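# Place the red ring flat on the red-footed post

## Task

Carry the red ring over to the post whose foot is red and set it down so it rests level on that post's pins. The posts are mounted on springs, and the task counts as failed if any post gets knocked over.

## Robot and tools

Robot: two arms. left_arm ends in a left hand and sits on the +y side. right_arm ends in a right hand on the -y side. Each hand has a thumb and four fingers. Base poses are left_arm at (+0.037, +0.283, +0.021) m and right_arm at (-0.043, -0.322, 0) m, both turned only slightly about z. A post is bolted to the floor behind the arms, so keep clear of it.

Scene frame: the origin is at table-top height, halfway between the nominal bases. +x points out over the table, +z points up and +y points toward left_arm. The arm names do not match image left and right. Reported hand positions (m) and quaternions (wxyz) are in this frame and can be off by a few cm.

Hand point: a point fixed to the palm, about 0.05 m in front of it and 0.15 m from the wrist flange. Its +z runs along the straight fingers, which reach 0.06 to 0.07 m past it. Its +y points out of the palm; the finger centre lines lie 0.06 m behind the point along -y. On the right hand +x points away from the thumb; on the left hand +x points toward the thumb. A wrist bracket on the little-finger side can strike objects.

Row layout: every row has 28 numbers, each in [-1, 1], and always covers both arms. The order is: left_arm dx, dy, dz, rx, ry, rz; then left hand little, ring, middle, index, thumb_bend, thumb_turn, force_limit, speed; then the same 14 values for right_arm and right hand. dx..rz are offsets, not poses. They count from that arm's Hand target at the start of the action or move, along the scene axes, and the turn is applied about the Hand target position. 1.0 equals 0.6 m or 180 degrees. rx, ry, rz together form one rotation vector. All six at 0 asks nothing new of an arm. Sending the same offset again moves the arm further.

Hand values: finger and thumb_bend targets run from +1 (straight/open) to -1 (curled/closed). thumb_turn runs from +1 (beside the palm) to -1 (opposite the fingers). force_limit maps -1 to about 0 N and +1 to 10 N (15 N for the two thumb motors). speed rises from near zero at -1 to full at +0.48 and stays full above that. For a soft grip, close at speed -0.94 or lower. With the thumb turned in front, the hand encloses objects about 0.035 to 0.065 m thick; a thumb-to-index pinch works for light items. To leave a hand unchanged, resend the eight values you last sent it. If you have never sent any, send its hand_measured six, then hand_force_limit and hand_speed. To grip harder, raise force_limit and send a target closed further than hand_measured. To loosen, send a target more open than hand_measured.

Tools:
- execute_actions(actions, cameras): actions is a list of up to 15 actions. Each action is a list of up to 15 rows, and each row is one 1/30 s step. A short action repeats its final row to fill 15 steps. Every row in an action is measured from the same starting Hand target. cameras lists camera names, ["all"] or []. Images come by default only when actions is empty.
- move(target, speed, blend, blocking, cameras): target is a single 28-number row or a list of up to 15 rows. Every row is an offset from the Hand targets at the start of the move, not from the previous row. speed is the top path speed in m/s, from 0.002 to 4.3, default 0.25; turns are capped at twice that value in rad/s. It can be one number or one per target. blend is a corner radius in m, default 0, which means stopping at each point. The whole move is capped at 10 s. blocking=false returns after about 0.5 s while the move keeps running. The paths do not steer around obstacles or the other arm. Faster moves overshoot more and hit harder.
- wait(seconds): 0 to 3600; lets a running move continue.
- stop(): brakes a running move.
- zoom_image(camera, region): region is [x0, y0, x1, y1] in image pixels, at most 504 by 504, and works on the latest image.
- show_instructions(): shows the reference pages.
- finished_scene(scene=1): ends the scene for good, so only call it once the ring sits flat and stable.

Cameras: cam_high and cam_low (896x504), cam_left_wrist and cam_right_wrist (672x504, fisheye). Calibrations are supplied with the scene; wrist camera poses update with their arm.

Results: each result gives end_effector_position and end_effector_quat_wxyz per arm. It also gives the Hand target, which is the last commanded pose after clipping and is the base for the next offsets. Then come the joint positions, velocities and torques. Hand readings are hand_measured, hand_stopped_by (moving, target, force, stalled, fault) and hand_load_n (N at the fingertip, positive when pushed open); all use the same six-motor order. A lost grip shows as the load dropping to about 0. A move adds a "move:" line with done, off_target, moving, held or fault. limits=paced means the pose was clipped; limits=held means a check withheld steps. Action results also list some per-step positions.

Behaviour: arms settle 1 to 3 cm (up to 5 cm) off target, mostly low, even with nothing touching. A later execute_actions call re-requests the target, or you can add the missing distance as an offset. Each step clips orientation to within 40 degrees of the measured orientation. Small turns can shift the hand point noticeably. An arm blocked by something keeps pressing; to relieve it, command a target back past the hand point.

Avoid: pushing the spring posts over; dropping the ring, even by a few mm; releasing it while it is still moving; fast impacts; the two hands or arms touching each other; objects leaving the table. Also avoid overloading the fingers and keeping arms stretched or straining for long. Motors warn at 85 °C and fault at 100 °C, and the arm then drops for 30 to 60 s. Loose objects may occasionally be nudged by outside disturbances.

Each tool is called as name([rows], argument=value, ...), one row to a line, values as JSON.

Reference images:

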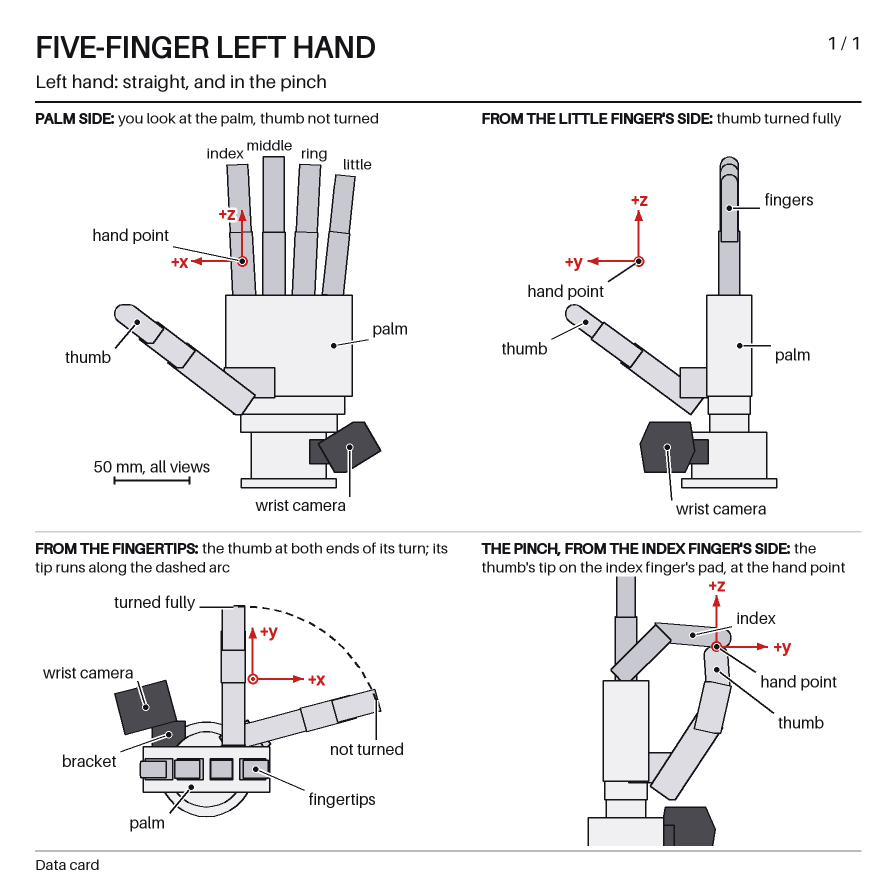

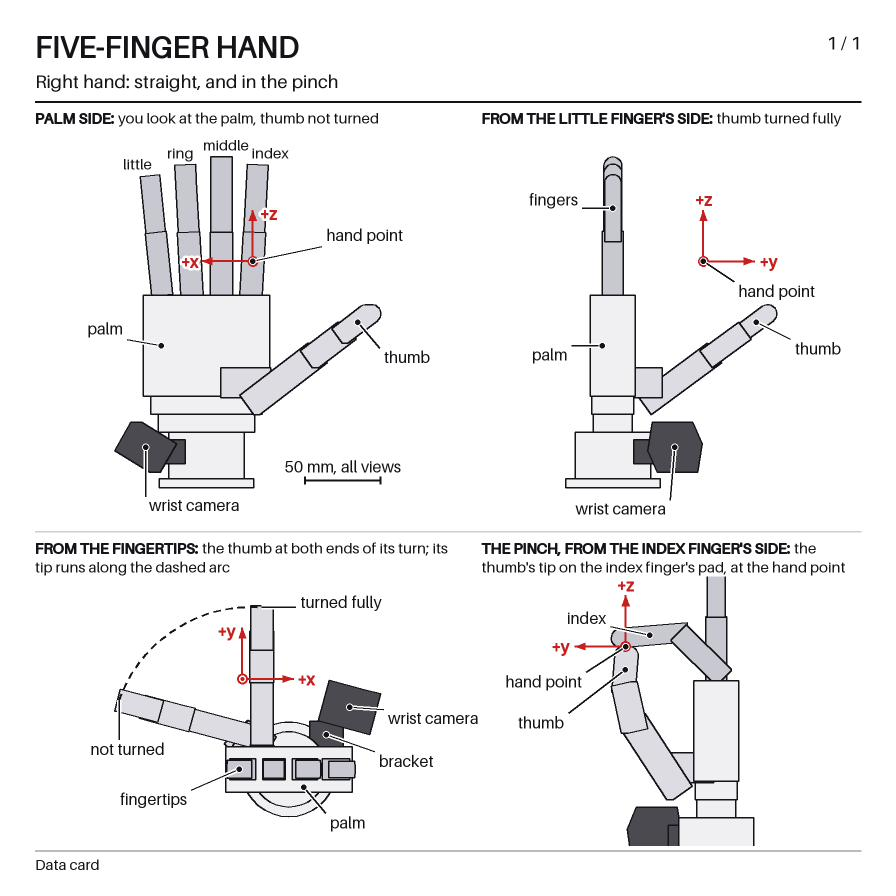

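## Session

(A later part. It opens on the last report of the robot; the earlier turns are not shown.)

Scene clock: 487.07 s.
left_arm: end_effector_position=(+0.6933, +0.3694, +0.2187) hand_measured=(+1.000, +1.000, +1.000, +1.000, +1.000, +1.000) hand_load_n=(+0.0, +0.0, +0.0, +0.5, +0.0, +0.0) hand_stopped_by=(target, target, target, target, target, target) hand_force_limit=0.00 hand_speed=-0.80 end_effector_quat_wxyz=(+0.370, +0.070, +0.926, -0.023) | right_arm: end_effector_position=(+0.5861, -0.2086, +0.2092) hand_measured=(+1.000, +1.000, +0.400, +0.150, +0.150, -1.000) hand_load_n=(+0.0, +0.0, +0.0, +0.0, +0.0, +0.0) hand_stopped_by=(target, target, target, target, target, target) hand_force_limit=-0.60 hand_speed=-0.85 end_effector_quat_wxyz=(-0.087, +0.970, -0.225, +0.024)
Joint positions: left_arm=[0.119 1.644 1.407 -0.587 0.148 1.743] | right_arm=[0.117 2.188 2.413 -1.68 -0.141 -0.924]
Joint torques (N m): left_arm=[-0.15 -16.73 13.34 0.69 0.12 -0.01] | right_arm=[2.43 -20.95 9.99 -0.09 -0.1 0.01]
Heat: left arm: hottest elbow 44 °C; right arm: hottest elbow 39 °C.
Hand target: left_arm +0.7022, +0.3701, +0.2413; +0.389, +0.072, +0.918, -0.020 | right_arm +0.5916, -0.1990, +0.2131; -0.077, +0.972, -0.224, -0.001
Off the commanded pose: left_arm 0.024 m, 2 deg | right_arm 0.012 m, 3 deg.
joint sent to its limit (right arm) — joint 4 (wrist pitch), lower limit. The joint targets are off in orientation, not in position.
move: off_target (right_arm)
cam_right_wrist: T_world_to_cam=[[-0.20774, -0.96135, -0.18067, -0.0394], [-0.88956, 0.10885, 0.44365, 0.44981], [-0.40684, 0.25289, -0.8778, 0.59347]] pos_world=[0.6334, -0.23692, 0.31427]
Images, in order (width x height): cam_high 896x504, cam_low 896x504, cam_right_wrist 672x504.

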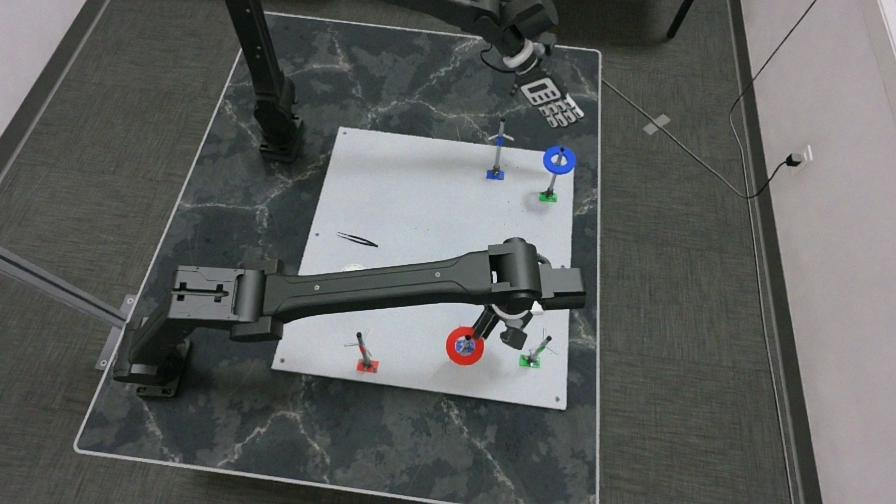

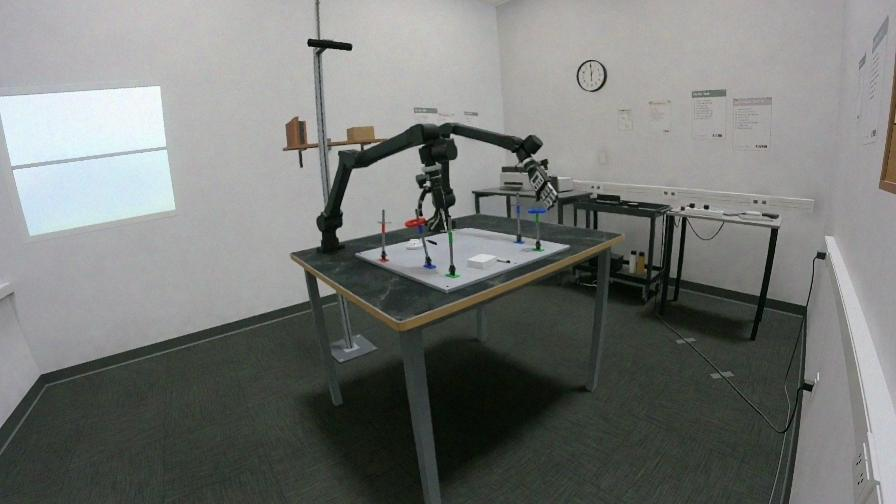

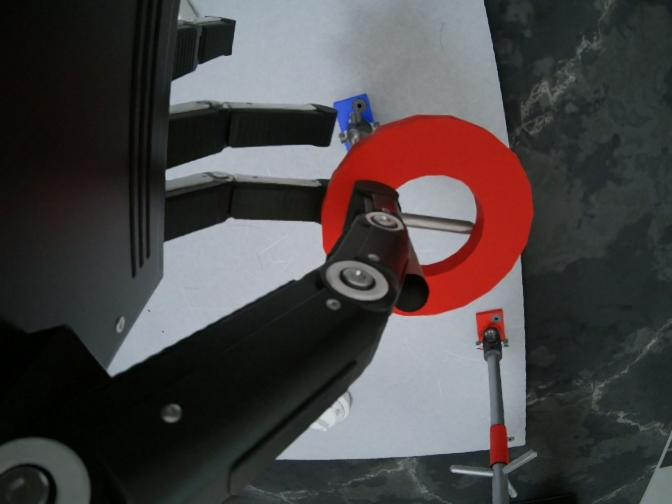

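move(target=[0,0,0,0,0,0,1,1,1,1,1,1,0,-0.8, 0,0,-0.0125,0,0,0,1,1,0.4,0.2,0.15,-1,-0.6,-0.85], speed=0.04, cameras=["cam_right_wrist","cam_low","cam_high"])

zoom_image(camera="cam_low", region=[390, 190, 450, 250])

Scene clock: 494.17 s.
left_arm: end_effector_position=(+0.6933, +0.3694, +0.2187) hand_measured=(+1.000, +1.000, +1.000, +1.000, +1.000, +1.000) hand_load_n=(+0.0, +0.0, +0.0, +0.0, +0.0, +0.0) hand_stopped_by=(target, target, target, target, target, target) hand_force_limit=0.00 hand_speed=-0.80 end_effector_quat_wxyz=(+0.370, +0.070, +0.926, -0.023) | right_arm: end_effector_position=(+0.5862, -0.2085, +0.2083) hand_measured=(+1.000, +1.000, +0.400, +0.200, +0.150, -1.000) hand_load_n=(-0.5, +0.0, +0.0, +0.0, +0.0, +0.0) hand_stopped_by=(target, target, target, target, target, target) hand_force_limit=-0.60 hand_speed=-0.85 end_effector_quat_wxyz=(-0.087, +0.970, -0.225, +0.024)
Joint positions: left_arm=[0.119 1.644 1.407 -0.587 0.148 1.743] | right_arm=[0.117 2.189 2.413 -1.68 -0.141 -0.924]
Joint torques (N m): left_arm=[-0.03 -16.91 13.31 0.62 0.14 -0.02] | right_arm=[2.32 -19.66 9.81 -0.18 -0.1 0.01]
Motor temperatures (°C): left_arm=[25 29 44 27 24 25] | right_arm=[28 36 40 26 27 28]
Heat: left arm: hottest elbow 44 °C; right arm: hottest elbow 40 °C.
Hand target: left_arm +0.7022, +0.3701, +0.2413; +0.389, +0.072, +0.918, -0.020 | right_arm +0.5916, -0.1990, +0.2054; -0.077, +0.972, -0.224, -0.001
Off the commanded pose: left_arm 0.024 m, 2 deg | right_arm 0.011 m, 3 deg.
joint sent to its limit (right arm) — joint 4 (wrist pitch), lower limit. The joint targets are off in orientation, not in position.
move: off_target (right_arm)
cam_right_wrist: T_world_to_cam=[[-0.20801, -0.96139, -0.18015, -0.03955], [-0.88889, 0.10895, 0.44497, 0.44962], [-0.40817, 0.25269, -0.87724, 0.59329]] pos_world=[0.6336, -0.23692, 0.31327]
Images, in order (width x height): cam_high 896x504, cam_low 896x504, cam_right_wrist 672x504.

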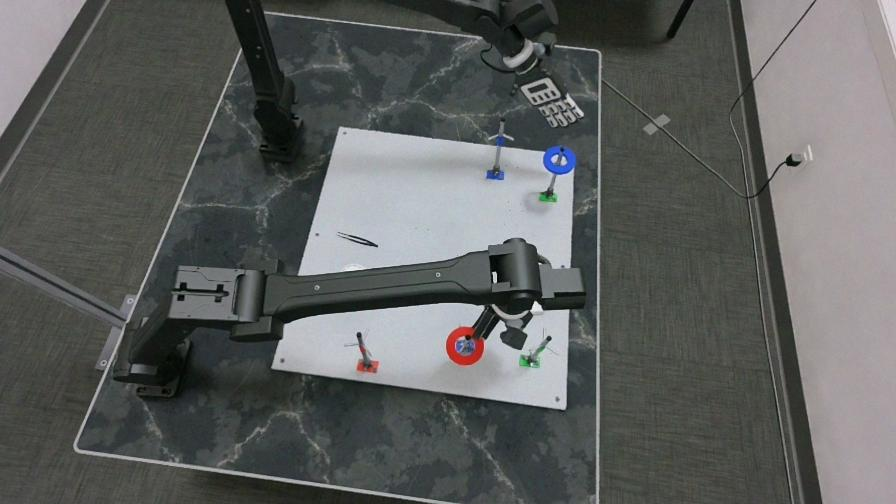

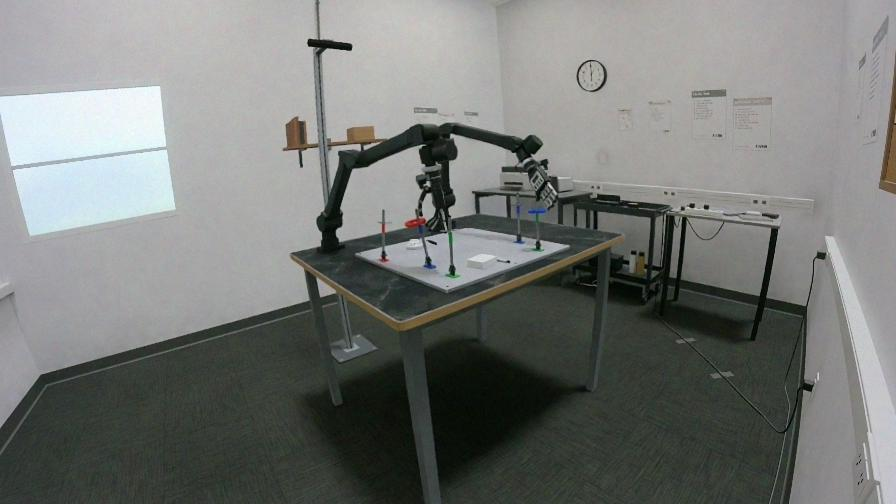

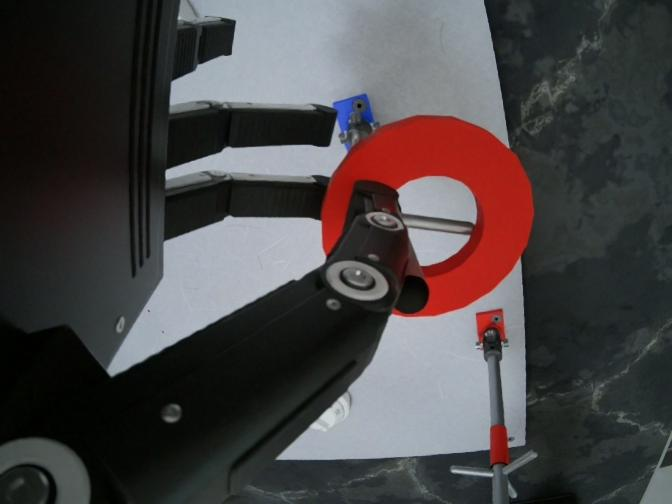

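Scaled by 8.400 from the camera's image (finer frame: 1280x720).

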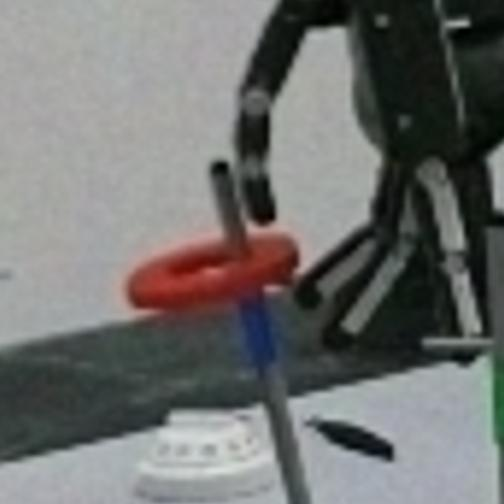

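move(target=[0,0,0,0,0,0,1,1,1,1,1,1,0,-0.8, 0,0,-0.0085,0,0,0,1,1,0.4,0.2,0.15,-1,-0.6,-0.85], speed=0.04)

Scene clock: 497.83 s.
left_arm: end_effector_position=(+0.6933, +0.3694, +0.2187) hand_measured=(+1.000, +1.000, +1.000, +1.000, +1.000, +1.000) hand_load_n=(+0.0, -0.5, +0.0, +0.0, +0.0, +0.0) hand_stopped_by=(target, target, target, target, target, target) hand_force_limit=0.00 hand_speed=-0.80 end_effector_quat_wxyz=(+0.370, +0.070, +0.926, -0.023) | right_arm: end_effector_position=(+0.5868, -0.2084, +0.2036) hand_measured=(+1.000, +1.000, +0.400, +0.200, +0.150, -1.000) hand_load_n=(+0.0, +0.0, +0.0, +0.0, +0.0, +0.0) hand_stopped_by=(target, target, target, target, target, target) hand_force_limit=-0.60 hand_speed=-0.85 end_effector_quat_wxyz=(-0.085, +0.970, -0.226, +0.020)
Joint positions: left_arm=[0.119 1.644 1.407 -0.587 0.148 1.743] | right_arm=[0.117 2.197 2.413 -1.68 -0.141 -0.924]
Joint torques (N m): left_arm=[-0.03 -16.73 13.35 0.62 0.13 -0.02] | right_arm=[2.32 -20.84 9.5 -0.16 -0.12 0.04]
Heat: left arm: hottest elbow 44 °C; right arm: hottest elbow 40 °C.
Hand target: left_arm +0.7022, +0.3701, +0.2413; +0.389, +0.072, +0.918, -0.020 | right_arm +0.5916, -0.1990, +0.2004; -0.077, +0.972, -0.224, -0.001
Off the commanded pose: left_arm 0.024 m, 2 deg | right_arm 0.011 m, 3 deg.
joint sent to its limit (right arm) — joint 4 (wrist pitch), lower limit. The joint targets are off in orientation, not in position.
move: off_target (right_arm)

move(target=[0,0,0,0,0,0,1,1,1,1,1,1,0,-0.8, 0,0,-0.008,0,0,0,1,1,0.4,0.2,0.15,-1,-0.6,-0.85], speed=0.04, cameras=["cam_right_wrist","cam_low","cam_high"])

zoom_image(camera="cam_low", region=[390, 190, 450, 250])

Scene clock: 502.87 s.
left_arm: end_effector_position=(+0.6933, +0.3694, +0.2187) hand_measured=(+1.000, +1.000, +1.000, +1.000, +1.000, +1.000) hand_load_n=(+0.0, +0.0, +0.0, +0.0, +0.0, +0.0) hand_stopped_by=(target, target, target, target, target, target) hand_force_limit=0.00 hand_speed=-0.80 end_effector_quat_wxyz=(+0.370, +0.070, +0.926, -0.023) | right_arm: end_effector_position=(+0.5873, -0.2083, +0.1993) hand_measured=(+1.000, +1.000, +0.400, +0.200, +0.150, -1.000) hand_load_n=(+0.0, +0.0, +0.0, +0.0, +0.0, +0.0) hand_stopped_by=(target, target, target, target, target, target) hand_force_limit=-0.60 hand_speed=-0.85 end_effector_quat_wxyz=(-0.084, +0.970, -0.226, +0.017)
Joint positions: left_arm=[0.119 1.644 1.407 -0.587 0.148 1.743] | right_arm=[0.117 2.204 2.413 -1.68 -0.141 -0.924]
Joint torques (N m): left_arm=[-0.15 -16.85 13.34 0.62 0.13 -0.02] | right_arm=[2.49 -20.6 9.36 -0.27 -0.11 0]
Heat: left arm: hottest elbow 44 °C; right arm: hottest elbow 40 °C.
Hand target: left_arm +0.7022, +0.3701, +0.2413; +0.389, +0.072, +0.918, -0.020 | right_arm +0.5916, -0.1990, +0.1955; -0.077, +0.972, -0.224, -0.001
Off the commanded pose: left_arm 0.024 m, 2 deg | right_arm 0.011 m, 2 deg.
joint sent to its limit (right arm) — joint 4 (wrist pitch), lower limit. The joint targets still meet the commanded pose.
move: off_target (right_arm)
cam_right_wrist: T_world_to_cam=[[-0.21047, -0.96188, -0.17461, -0.04049], [-0.88245, 0.11007, 0.45735, 0.44849], [-0.4207, 0.25035, -0.87198, 0.5916]] pos_world=[0.63613, -0.23642, 0.30367]
Images, in order (width x height): cam_high 896x504, cam_low 896x504, cam_right_wrist 672x504.

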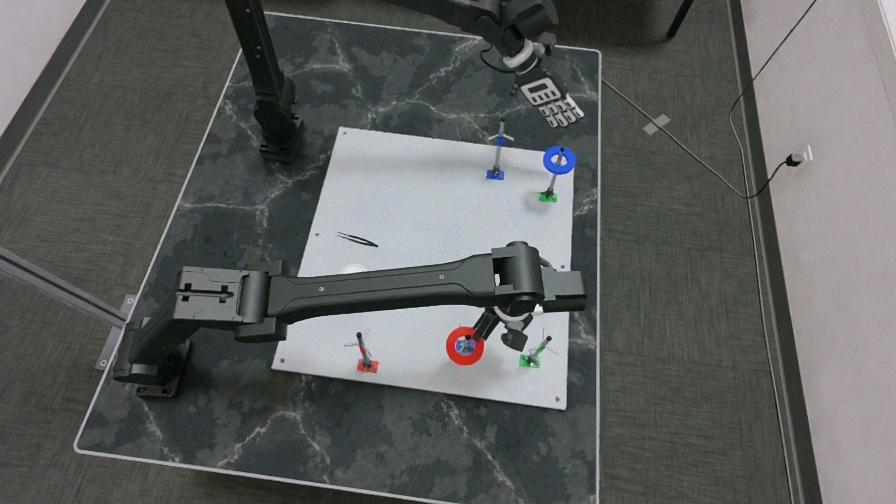

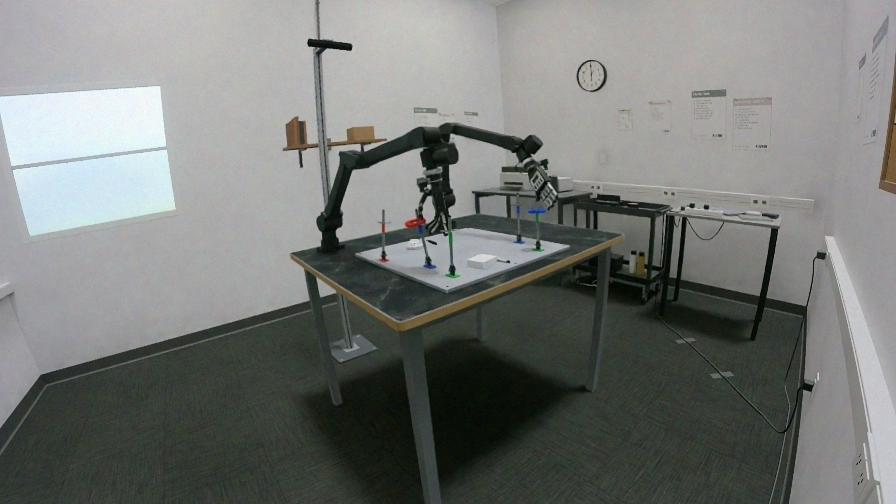

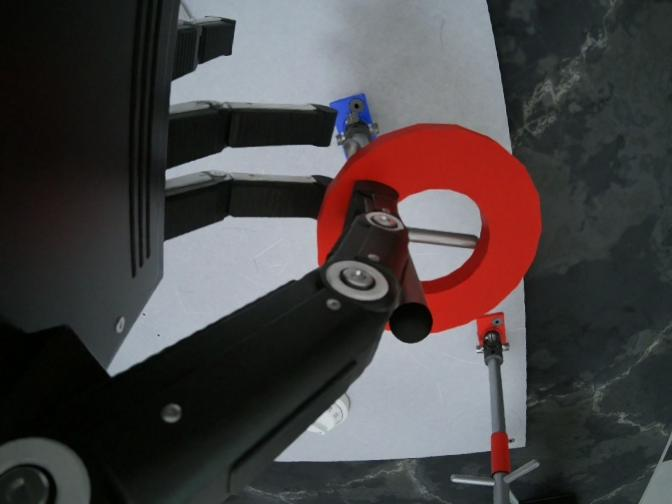

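Scaled by 8.400 from the camera's image (finer frame: 1280x720).

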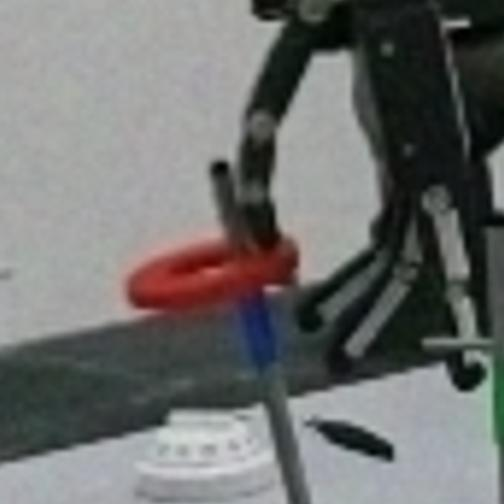

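move(target=[0,0,0,0,0,0,1,1,1,1,1,1,0,-0.8, 0.004,0.009,0.001,0,0,0,1,1,0.4,0.2,0.15,-1,-0.6,-0.85], speed=0.04, cameras=["cam_right_wrist","cam_low","cam_high"])

zoom_image(camera="cam_low", region=[390, 190, 450, 250])

Scene clock: 510.20 s.
left_arm: end_effector_position=(+0.6933, +0.3694, +0.2187) hand_measured=(+1.000, +1.000, +1.000, +1.000, +1.000, +1.000) hand_load_n=(+0.0, +0.0, +0.0, +0.0, +0.0, +0.0) hand_stopped_by=(target, target, target, target, target, target) hand_force_limit=0.00 hand_speed=-0.80 end_effector_quat_wxyz=(+0.370, +0.070, +0.926, -0.023) | right_arm: end_effector_position=(+0.5873, -0.2029, +0.1975) hand_measured=(+1.000, +1.000, +0.400, +0.200, +0.150, -1.000) hand_load_n=(+0.0, +0.0, +0.0, +0.0, +0.0, +0.0) hand_stopped_by=(target, target, target, target, target, target) hand_force_limit=-0.60 hand_speed=-0.85 end_effector_quat_wxyz=(-0.084, +0.971, -0.224, +0.016)
Joint positions: left_arm=[0.119 1.644 1.407 -0.587 0.148 1.743] | right_arm=[0.125 2.209 2.417 -1.68 -0.141 -0.92]
Joint torques (N m): left_arm=[-0.21 -16.73 13.34 0.68 0.13 -0.02] | right_arm=[1.85 -20.84 10.43 -0.13 -0.11 0.03]
Heat: left arm: hottest elbow 44 °C; right arm: hottest elbow 40 °C.
Hand target: left_arm +0.7022, +0.3701, +0.2413; +0.389, +0.072, +0.918, -0.020 | right_arm +0.5940, -0.1936, +0.1963; -0.077, +0.972, -0.224, -0.001
Off the commanded pose: left_arm 0.024 m, 2 deg | right_arm 0.012 m, 2 deg.
joint sent to its limit (right arm) — joint 4 (wrist pitch), lower limit. The joint targets are off in orientation, not in position.
move: off_target (right_arm)
cam_right_wrist: T_world_to_cam=[[-0.20673, -0.96274, -0.17432, -0.03802], [-0.88214, 0.10635, 0.45883, 0.44761], [-0.42319, 0.24863, -0.87126, 0.58969]] pos_world=[0.63654, -0.23082, 0.30177]
Images, in order (width x height): cam_high 896x504, cam_low 896x504, cam_right_wrist 672x504.

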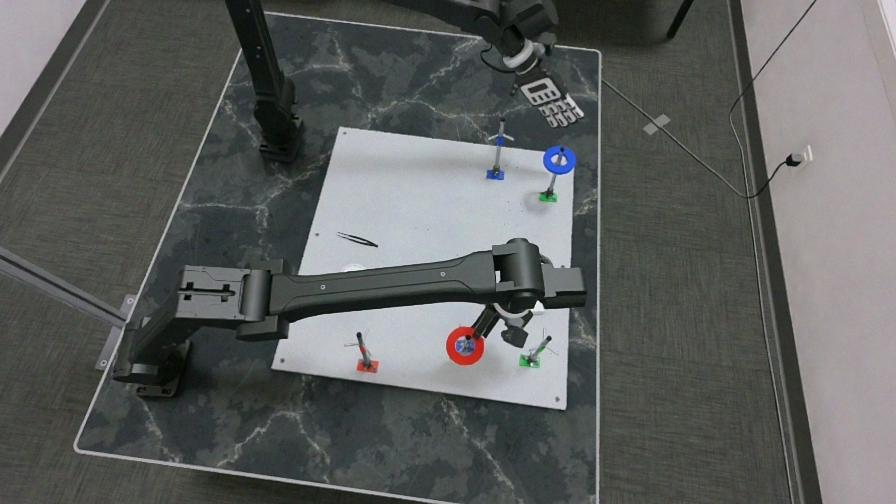

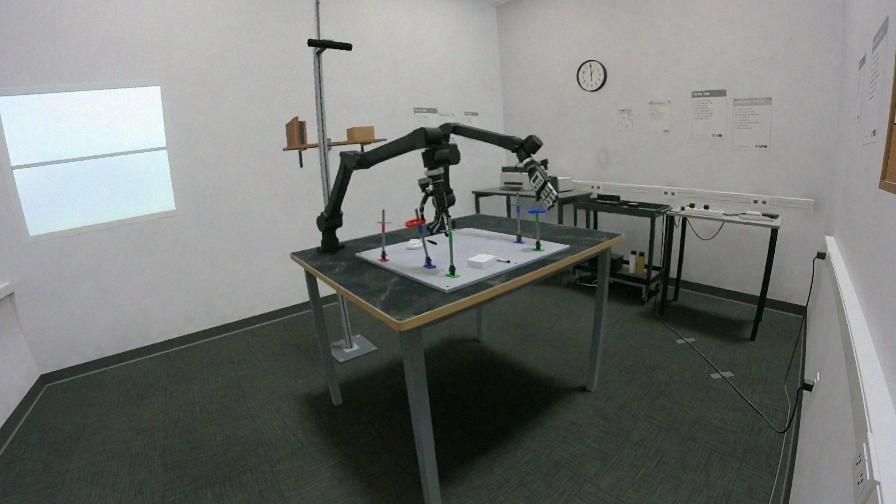

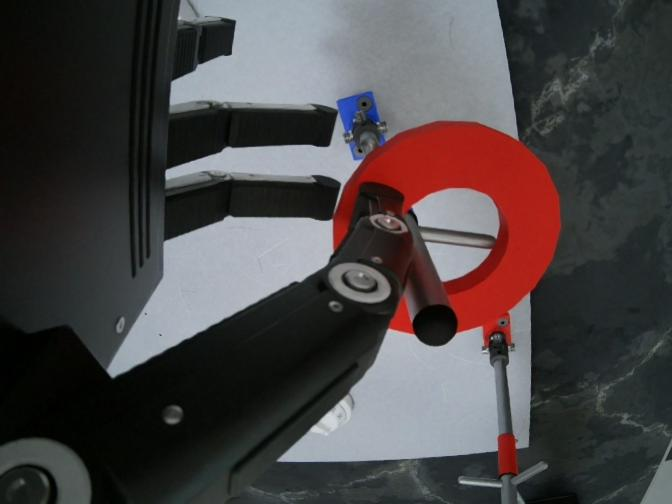

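Scaled by 8.400 from the camera's image (finer frame: 1280x720).

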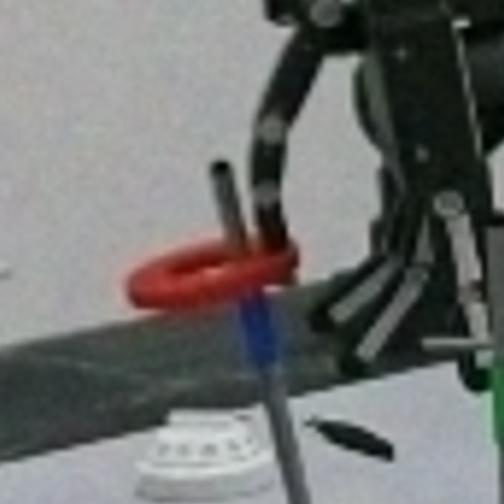

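move(target=[0,0,0,0,0,0,1,1,1,1,1,1,0,-0.8, 0,0,0,0,0,0,1,1,0.4,-0.15,0.15,-0.75,-0.76,-0.9], cameras=["cam_right_wrist","cam_low","cam_high"])

zoom_image(camera="cam_low", region=[390, 190, 450, 250])

Scene clock: 521.83 s.
left_arm: end_effector_position=(+0.6933, +0.3694, +0.2187) hand_measured=(+1.000, +1.000, +1.000, +1.000, +1.000, +1.000) hand_load_n=(+0.0, +0.0, +0.0, +0.0, +0.0, +0.0) hand_stopped_by=(target, target, target, target, target, target) hand_force_limit=0.00 hand_speed=-0.80 end_effector_quat_wxyz=(+0.370, +0.070, +0.926, -0.023) | right_arm: end_effector_position=(+0.5874, -0.2029, +0.1972) hand_measured=(+1.000, +1.000, +0.400, -0.124, +0.150, -0.750) hand_load_n=(+0.5, +0.0, +0.0, +1.0, +0.0, -0.5) hand_stopped_by=(target, target, target, force, target, target) hand_force_limit=-0.76 hand_speed=-0.90 end_effector_quat_wxyz=(-0.084, +0.971, -0.224, +0.016)
Joint positions: left_arm=[0.119 1.644 1.407 -0.587 0.148 1.743] | right_arm=[0.125 2.21 2.417 -1.68 -0.14 -0.919]
Joint torques (N m): left_arm=[-0.15 -16.67 13.34 0.66 0.13 -0.02] | right_arm=[2.67 -20.54 10.28 -0.13 -0.1 0.01]
Heat: left arm: hottest elbow 44 °C; right arm: hottest elbow 42 °C.
Hand target: left_arm +0.7022, +0.3701, +0.2413; +0.389, +0.072, +0.918, -0.020 | right_arm +0.5940, -0.1936, +0.1963; -0.077, +0.972, -0.224, -0.001
Off the commanded pose: left_arm 0.024 m, 2 deg | right_arm 0.011 m, 2 deg.
joint sent to its limit (right arm) — joint 4 (wrist pitch), lower limit. The joint targets are off in orientation, not in position.
move: done
cam_right_wrist: T_world_to_cam=[[-0.20712, -0.96274, -0.17385, -0.03795], [-0.88196, 0.10684, 0.45906, 0.44762], [-0.42339, 0.24841, -0.87123, 0.58957]] pos_world=[0.63654, -0.23082, 0.30157]
Images, in order (width x height): cam_high 896x504, cam_low 896x504, cam_right_wrist 672x504.

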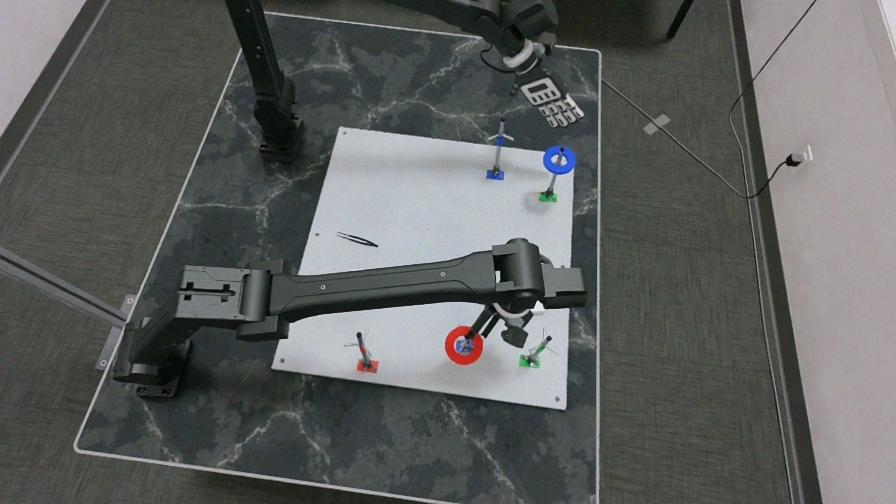

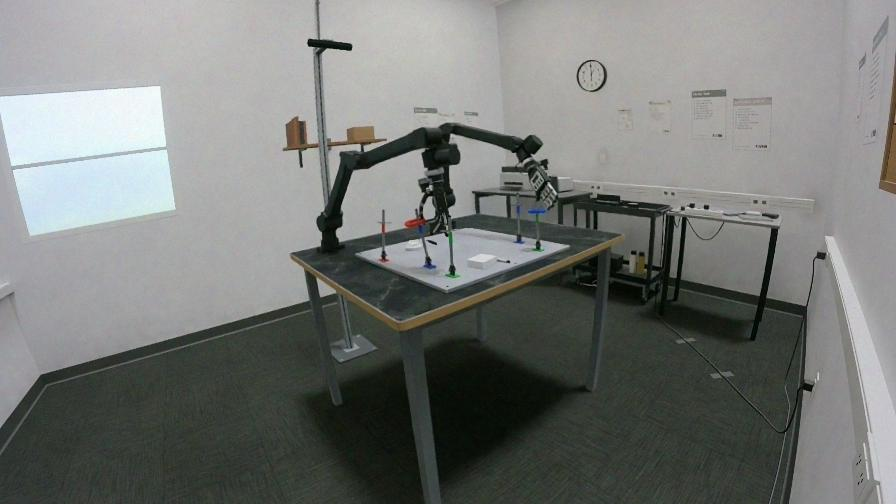

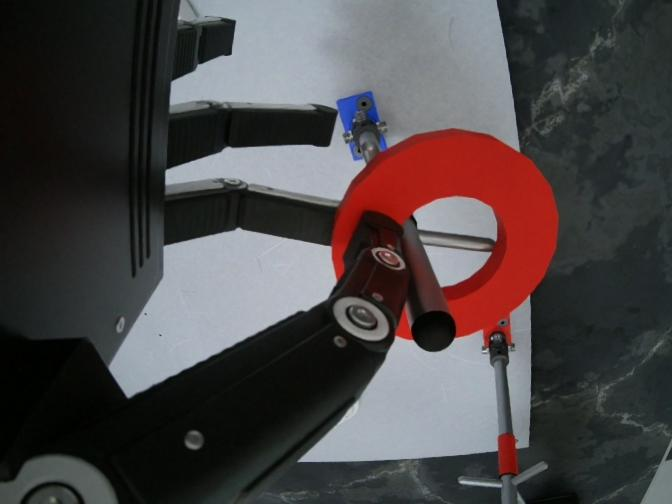

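Scaled by 8.400 from the camera's image (finer frame: 1280x720).

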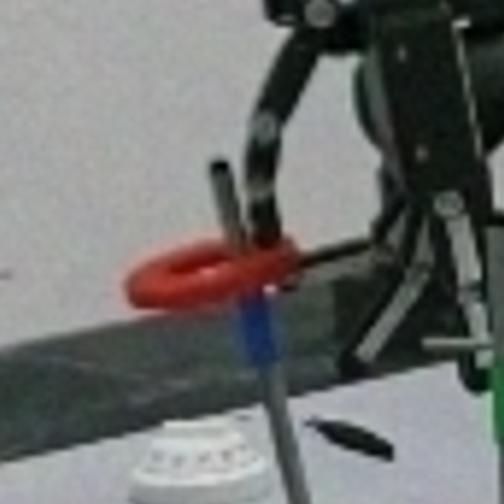

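move(target=[0,0,0,0,0,0,1,1,1,1,1,1,0,-0.8, 0,0,0,0,0,0,1,1,0.4,-0.15,-0.3,-0.75,-0.7,-0.9], cameras=["cam_right_wrist","cam_low","cam_high"])

zoom_image(camera="cam_low", region=[390, 190, 450, 250])

zoom_image(camera="cam_high", region=[440, 290, 540, 370])

Scene clock: 528.00 s.
left_arm: end_effector_position=(+0.6933, +0.3694, +0.2187) hand_measured=(+1.000, +1.000, +1.000, +1.000, +1.000, +1.000) hand_load_n=(+0.0, +0.0, +0.0, +0.0, +0.0, +0.0) hand_stopped_by=(target, target, target, target, target, target) hand_force_limit=0.00 hand_speed=-0.80 end_effector_quat_wxyz=(+0.370, +0.070, +0.926, -0.023) | right_arm: end_effector_position=(+0.5874, -0.2029, +0.1972) hand_measured=(+1.000, +1.000, +0.400, -0.124, +0.128, -0.750) hand_load_n=(+0.0, +0.0, +0.0, +2.5, +2.0, +0.0) hand_stopped_by=(target, target, target, force, force, target) hand_force_limit=-0.70 hand_speed=-0.90 end_effector_quat_wxyz=(-0.084, +0.971, -0.224, +0.016)
Joint positions: left_arm=[0.119 1.644 1.407 -0.587 0.148 1.743] | right_arm=[0.125 2.21 2.417 -1.68 -0.14 -0.919]
Joint torques (N m): left_arm=[-0.03 -16.85 13.37 0.59 0.12 -0.02] | right_arm=[2.55 -20.25 10.26 -0.14 -0.16 0.05]
Heat: left arm: hottest elbow 44 °C; right arm: hottest elbow 42 °C.
Hand target: left_arm +0.7022, +0.3701, +0.2413; +0.389, +0.072, +0.918, -0.020 | right_arm +0.5940, -0.1936, +0.1963; -0.077, +0.972, -0.224, -0.001
Off the commanded pose: left_arm 0.024 m, 2 deg | right_arm 0.011 m, 2 deg.
joint sent to its limit (right arm) — joint 4 (wrist pitch), lower limit. The joint targets are off in orientation, not in position.
move: done
cam_right_wrist: T_world_to_cam=[[-0.20712, -0.96274, -0.17385, -0.03795], [-0.88196, 0.10684, 0.45906, 0.44762], [-0.42339, 0.24841, -0.87123, 0.58957]] pos_world=[0.63654, -0.23082, 0.30157]
Images, in order (width x height): cam_high 896x504, cam_low 896x504, cam_right_wrist 672x504.

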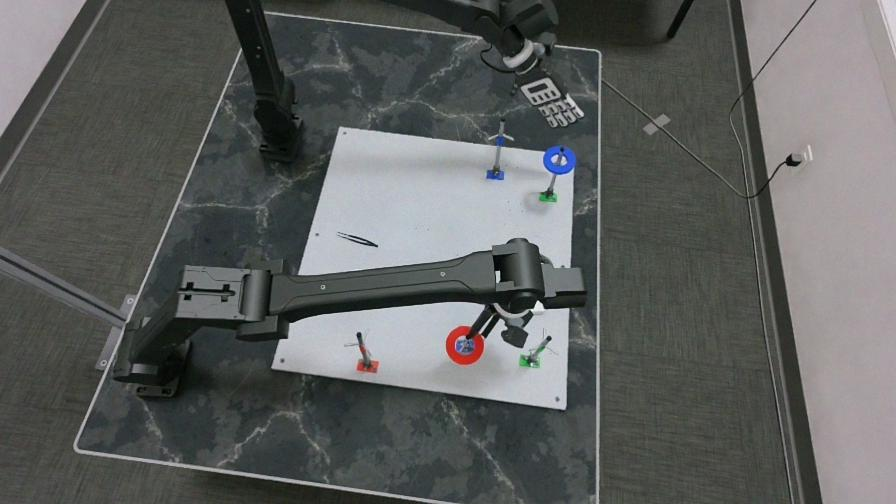

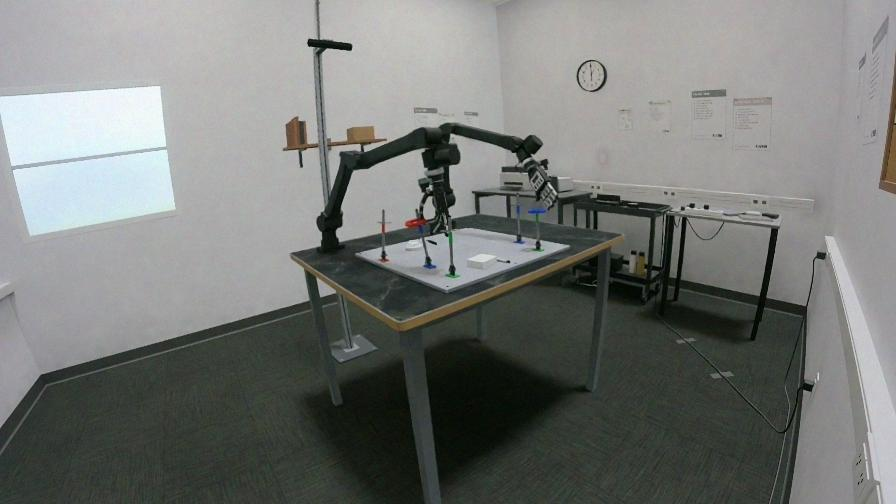

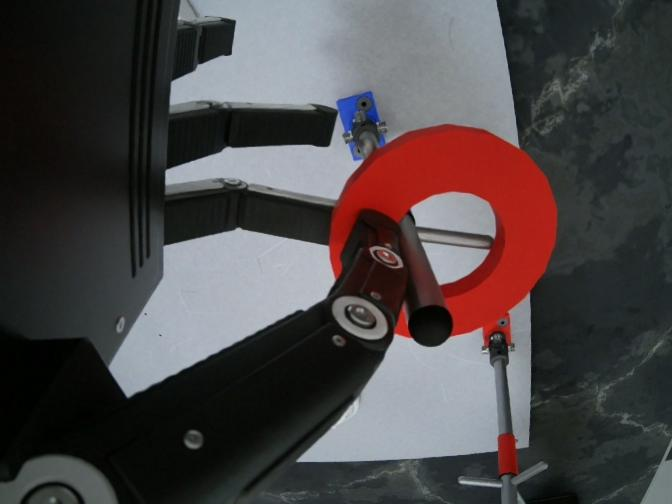

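Scaled by 8.400 from the camera's image (finer frame: 1280x720).

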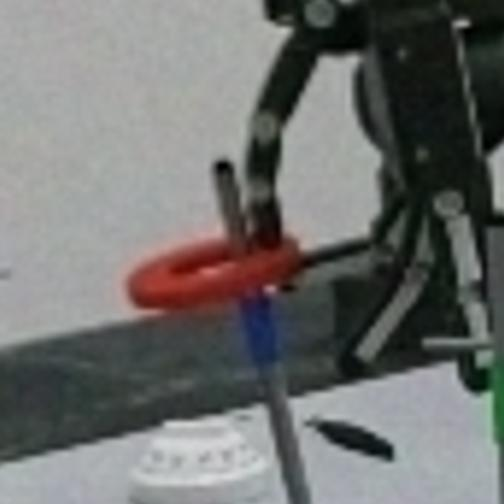

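Scaled by 5.040 from the camera's image (finer frame: 1280x720).

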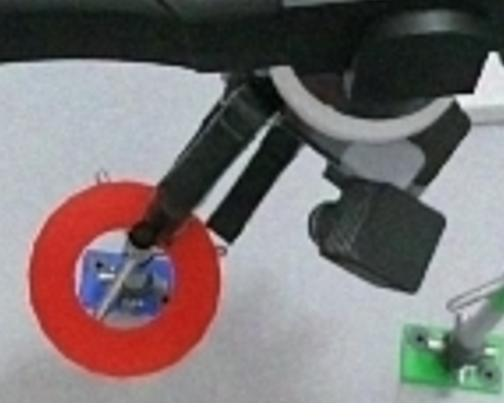

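move(target=[0,0,0,0,0,0,1,1,1,1,1,1,0,-0.8, 0,0,0,0,0,0,1,1,0.4,-0.2,-0.35,-0.75,-0.3,-0.9], cameras=["cam_right_wrist","cam_low","cam_high"])

zoom_image(camera="cam_low", region=[390, 190, 450, 250])

zoom_image(camera="cam_high", region=[440, 290, 540, 370])

Scene clock: 536.30 s.
left_arm: end_effector_position=(+0.6933, +0.3694, +0.2187) hand_measured=(+1.000, +1.000, +1.000, +1.000, +1.000, +1.000) hand_load_n=(+0.0, +0.0, +0.0, +0.0, +0.0, +0.0) hand_stopped_by=(target, target, target, target, target, target) hand_force_limit=0.00 hand_speed=-0.80 end_effector_quat_wxyz=(+0.370, +0.070, +0.926, -0.023) | right_arm: end_effector_position=(+0.5876, -0.2029, +0.1976) hand_measured=(+1.000, +1.000, +0.400, -0.130, +0.104, -0.750) hand_load_n=(+0.0, +0.0, +0.0, +6.5, +5.0, -0.5) hand_stopped_by=(target, target, target, force, force, target) hand_force_limit=-0.30 hand_speed=-0.90 end_effector_quat_wxyz=(-0.084, +0.971, -0.224, +0.016)
Joint positions: left_arm=[0.119 1.644 1.407 -0.587 0.148 1.743] | right_arm=[0.125 2.21 2.418 -1.68 -0.14 -0.919]
Joint torques (N m): left_arm=[-0.15 -16.79 13.33 0.62 0.13 -0.03] | right_arm=[1.38 -20.01 10.11 -0.21 -0.16 0.04]
Heat: left arm: hottest elbow 44 °C; right arm: hottest elbow 43 °C.
Hand target: left_arm +0.7022, +0.3701, +0.2413; +0.389, +0.072, +0.918, -0.020 | right_arm +0.5940, -0.1936, +0.1962; -0.077, +0.972, -0.224, -0.001
Off the commanded pose: left_arm 0.024 m, 2 deg | right_arm 0.011 m, 2 deg.
joint sent to its limit (right arm) — joint 4 (wrist pitch), lower limit. The joint targets are off in orientation, not in position.
move: done
cam_right_wrist: T_world_to_cam=[[-0.20697, -0.96276, -0.17396, -0.0379], [-0.88247, 0.10694, 0.45805, 0.44827], [-0.42239, 0.24832, -0.87174, 0.5895]] pos_world=[0.63674, -0.23082, 0.30197]
Images, in order (width x height): cam_high 896x504, cam_low 896x504, cam_right_wrist 672x504.

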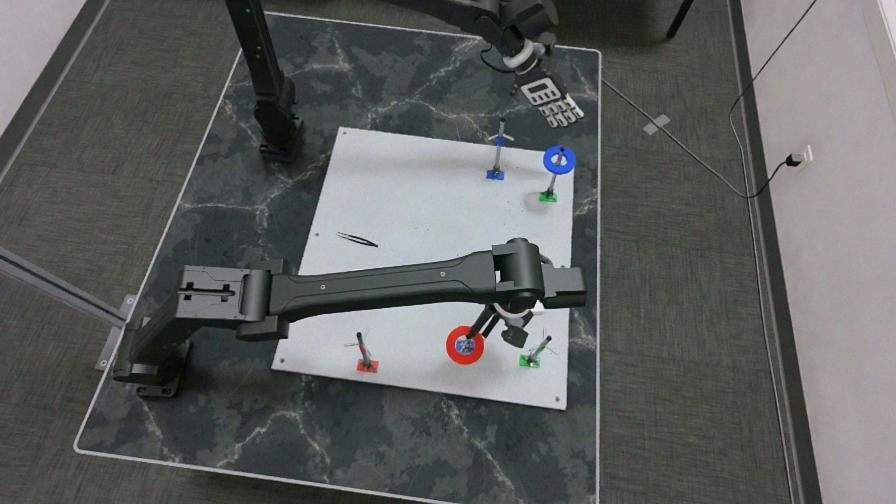

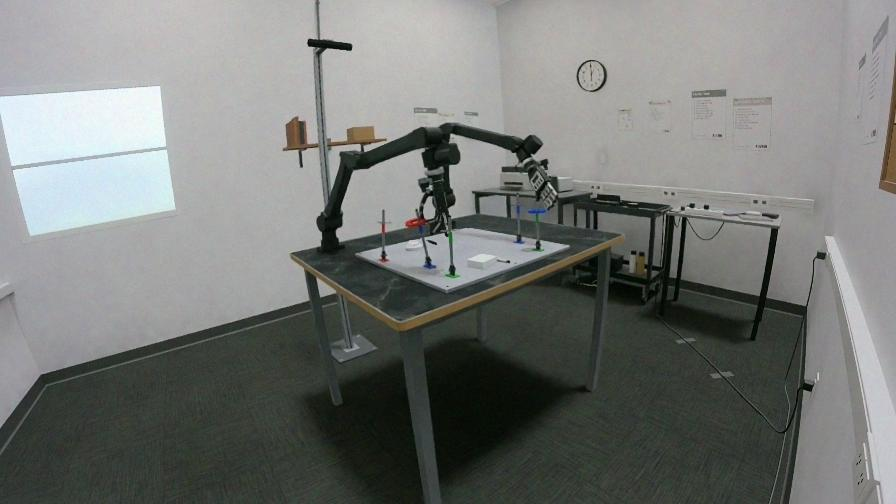

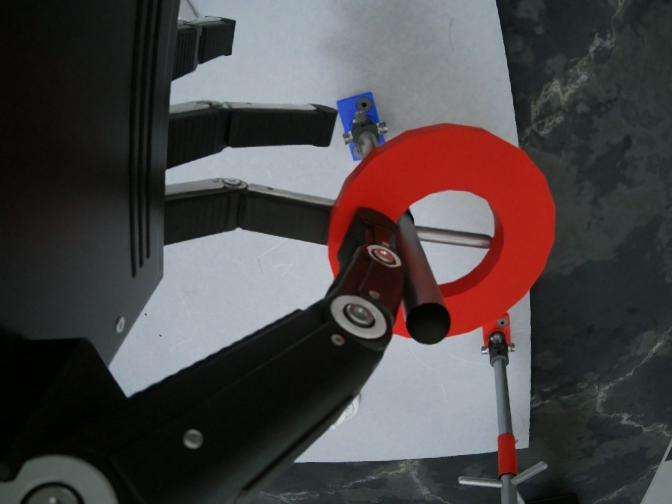

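Scaled by 8.400 from the camera's image (finer frame: 1280x720).

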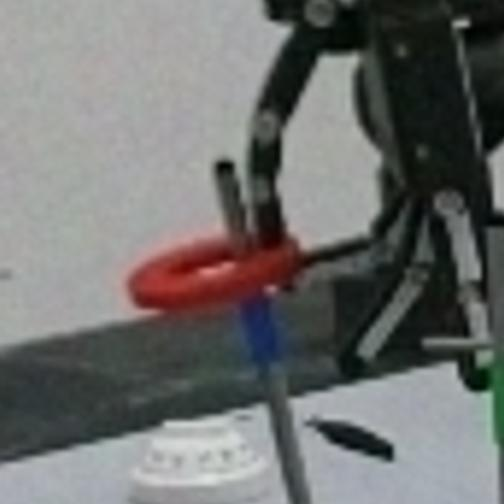

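Scaled by 5.040 from the camera's image (finer frame: 1280x720).

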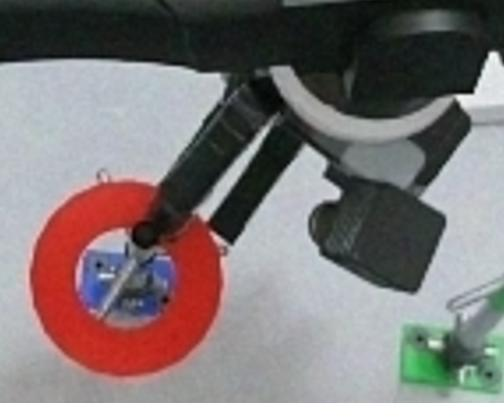

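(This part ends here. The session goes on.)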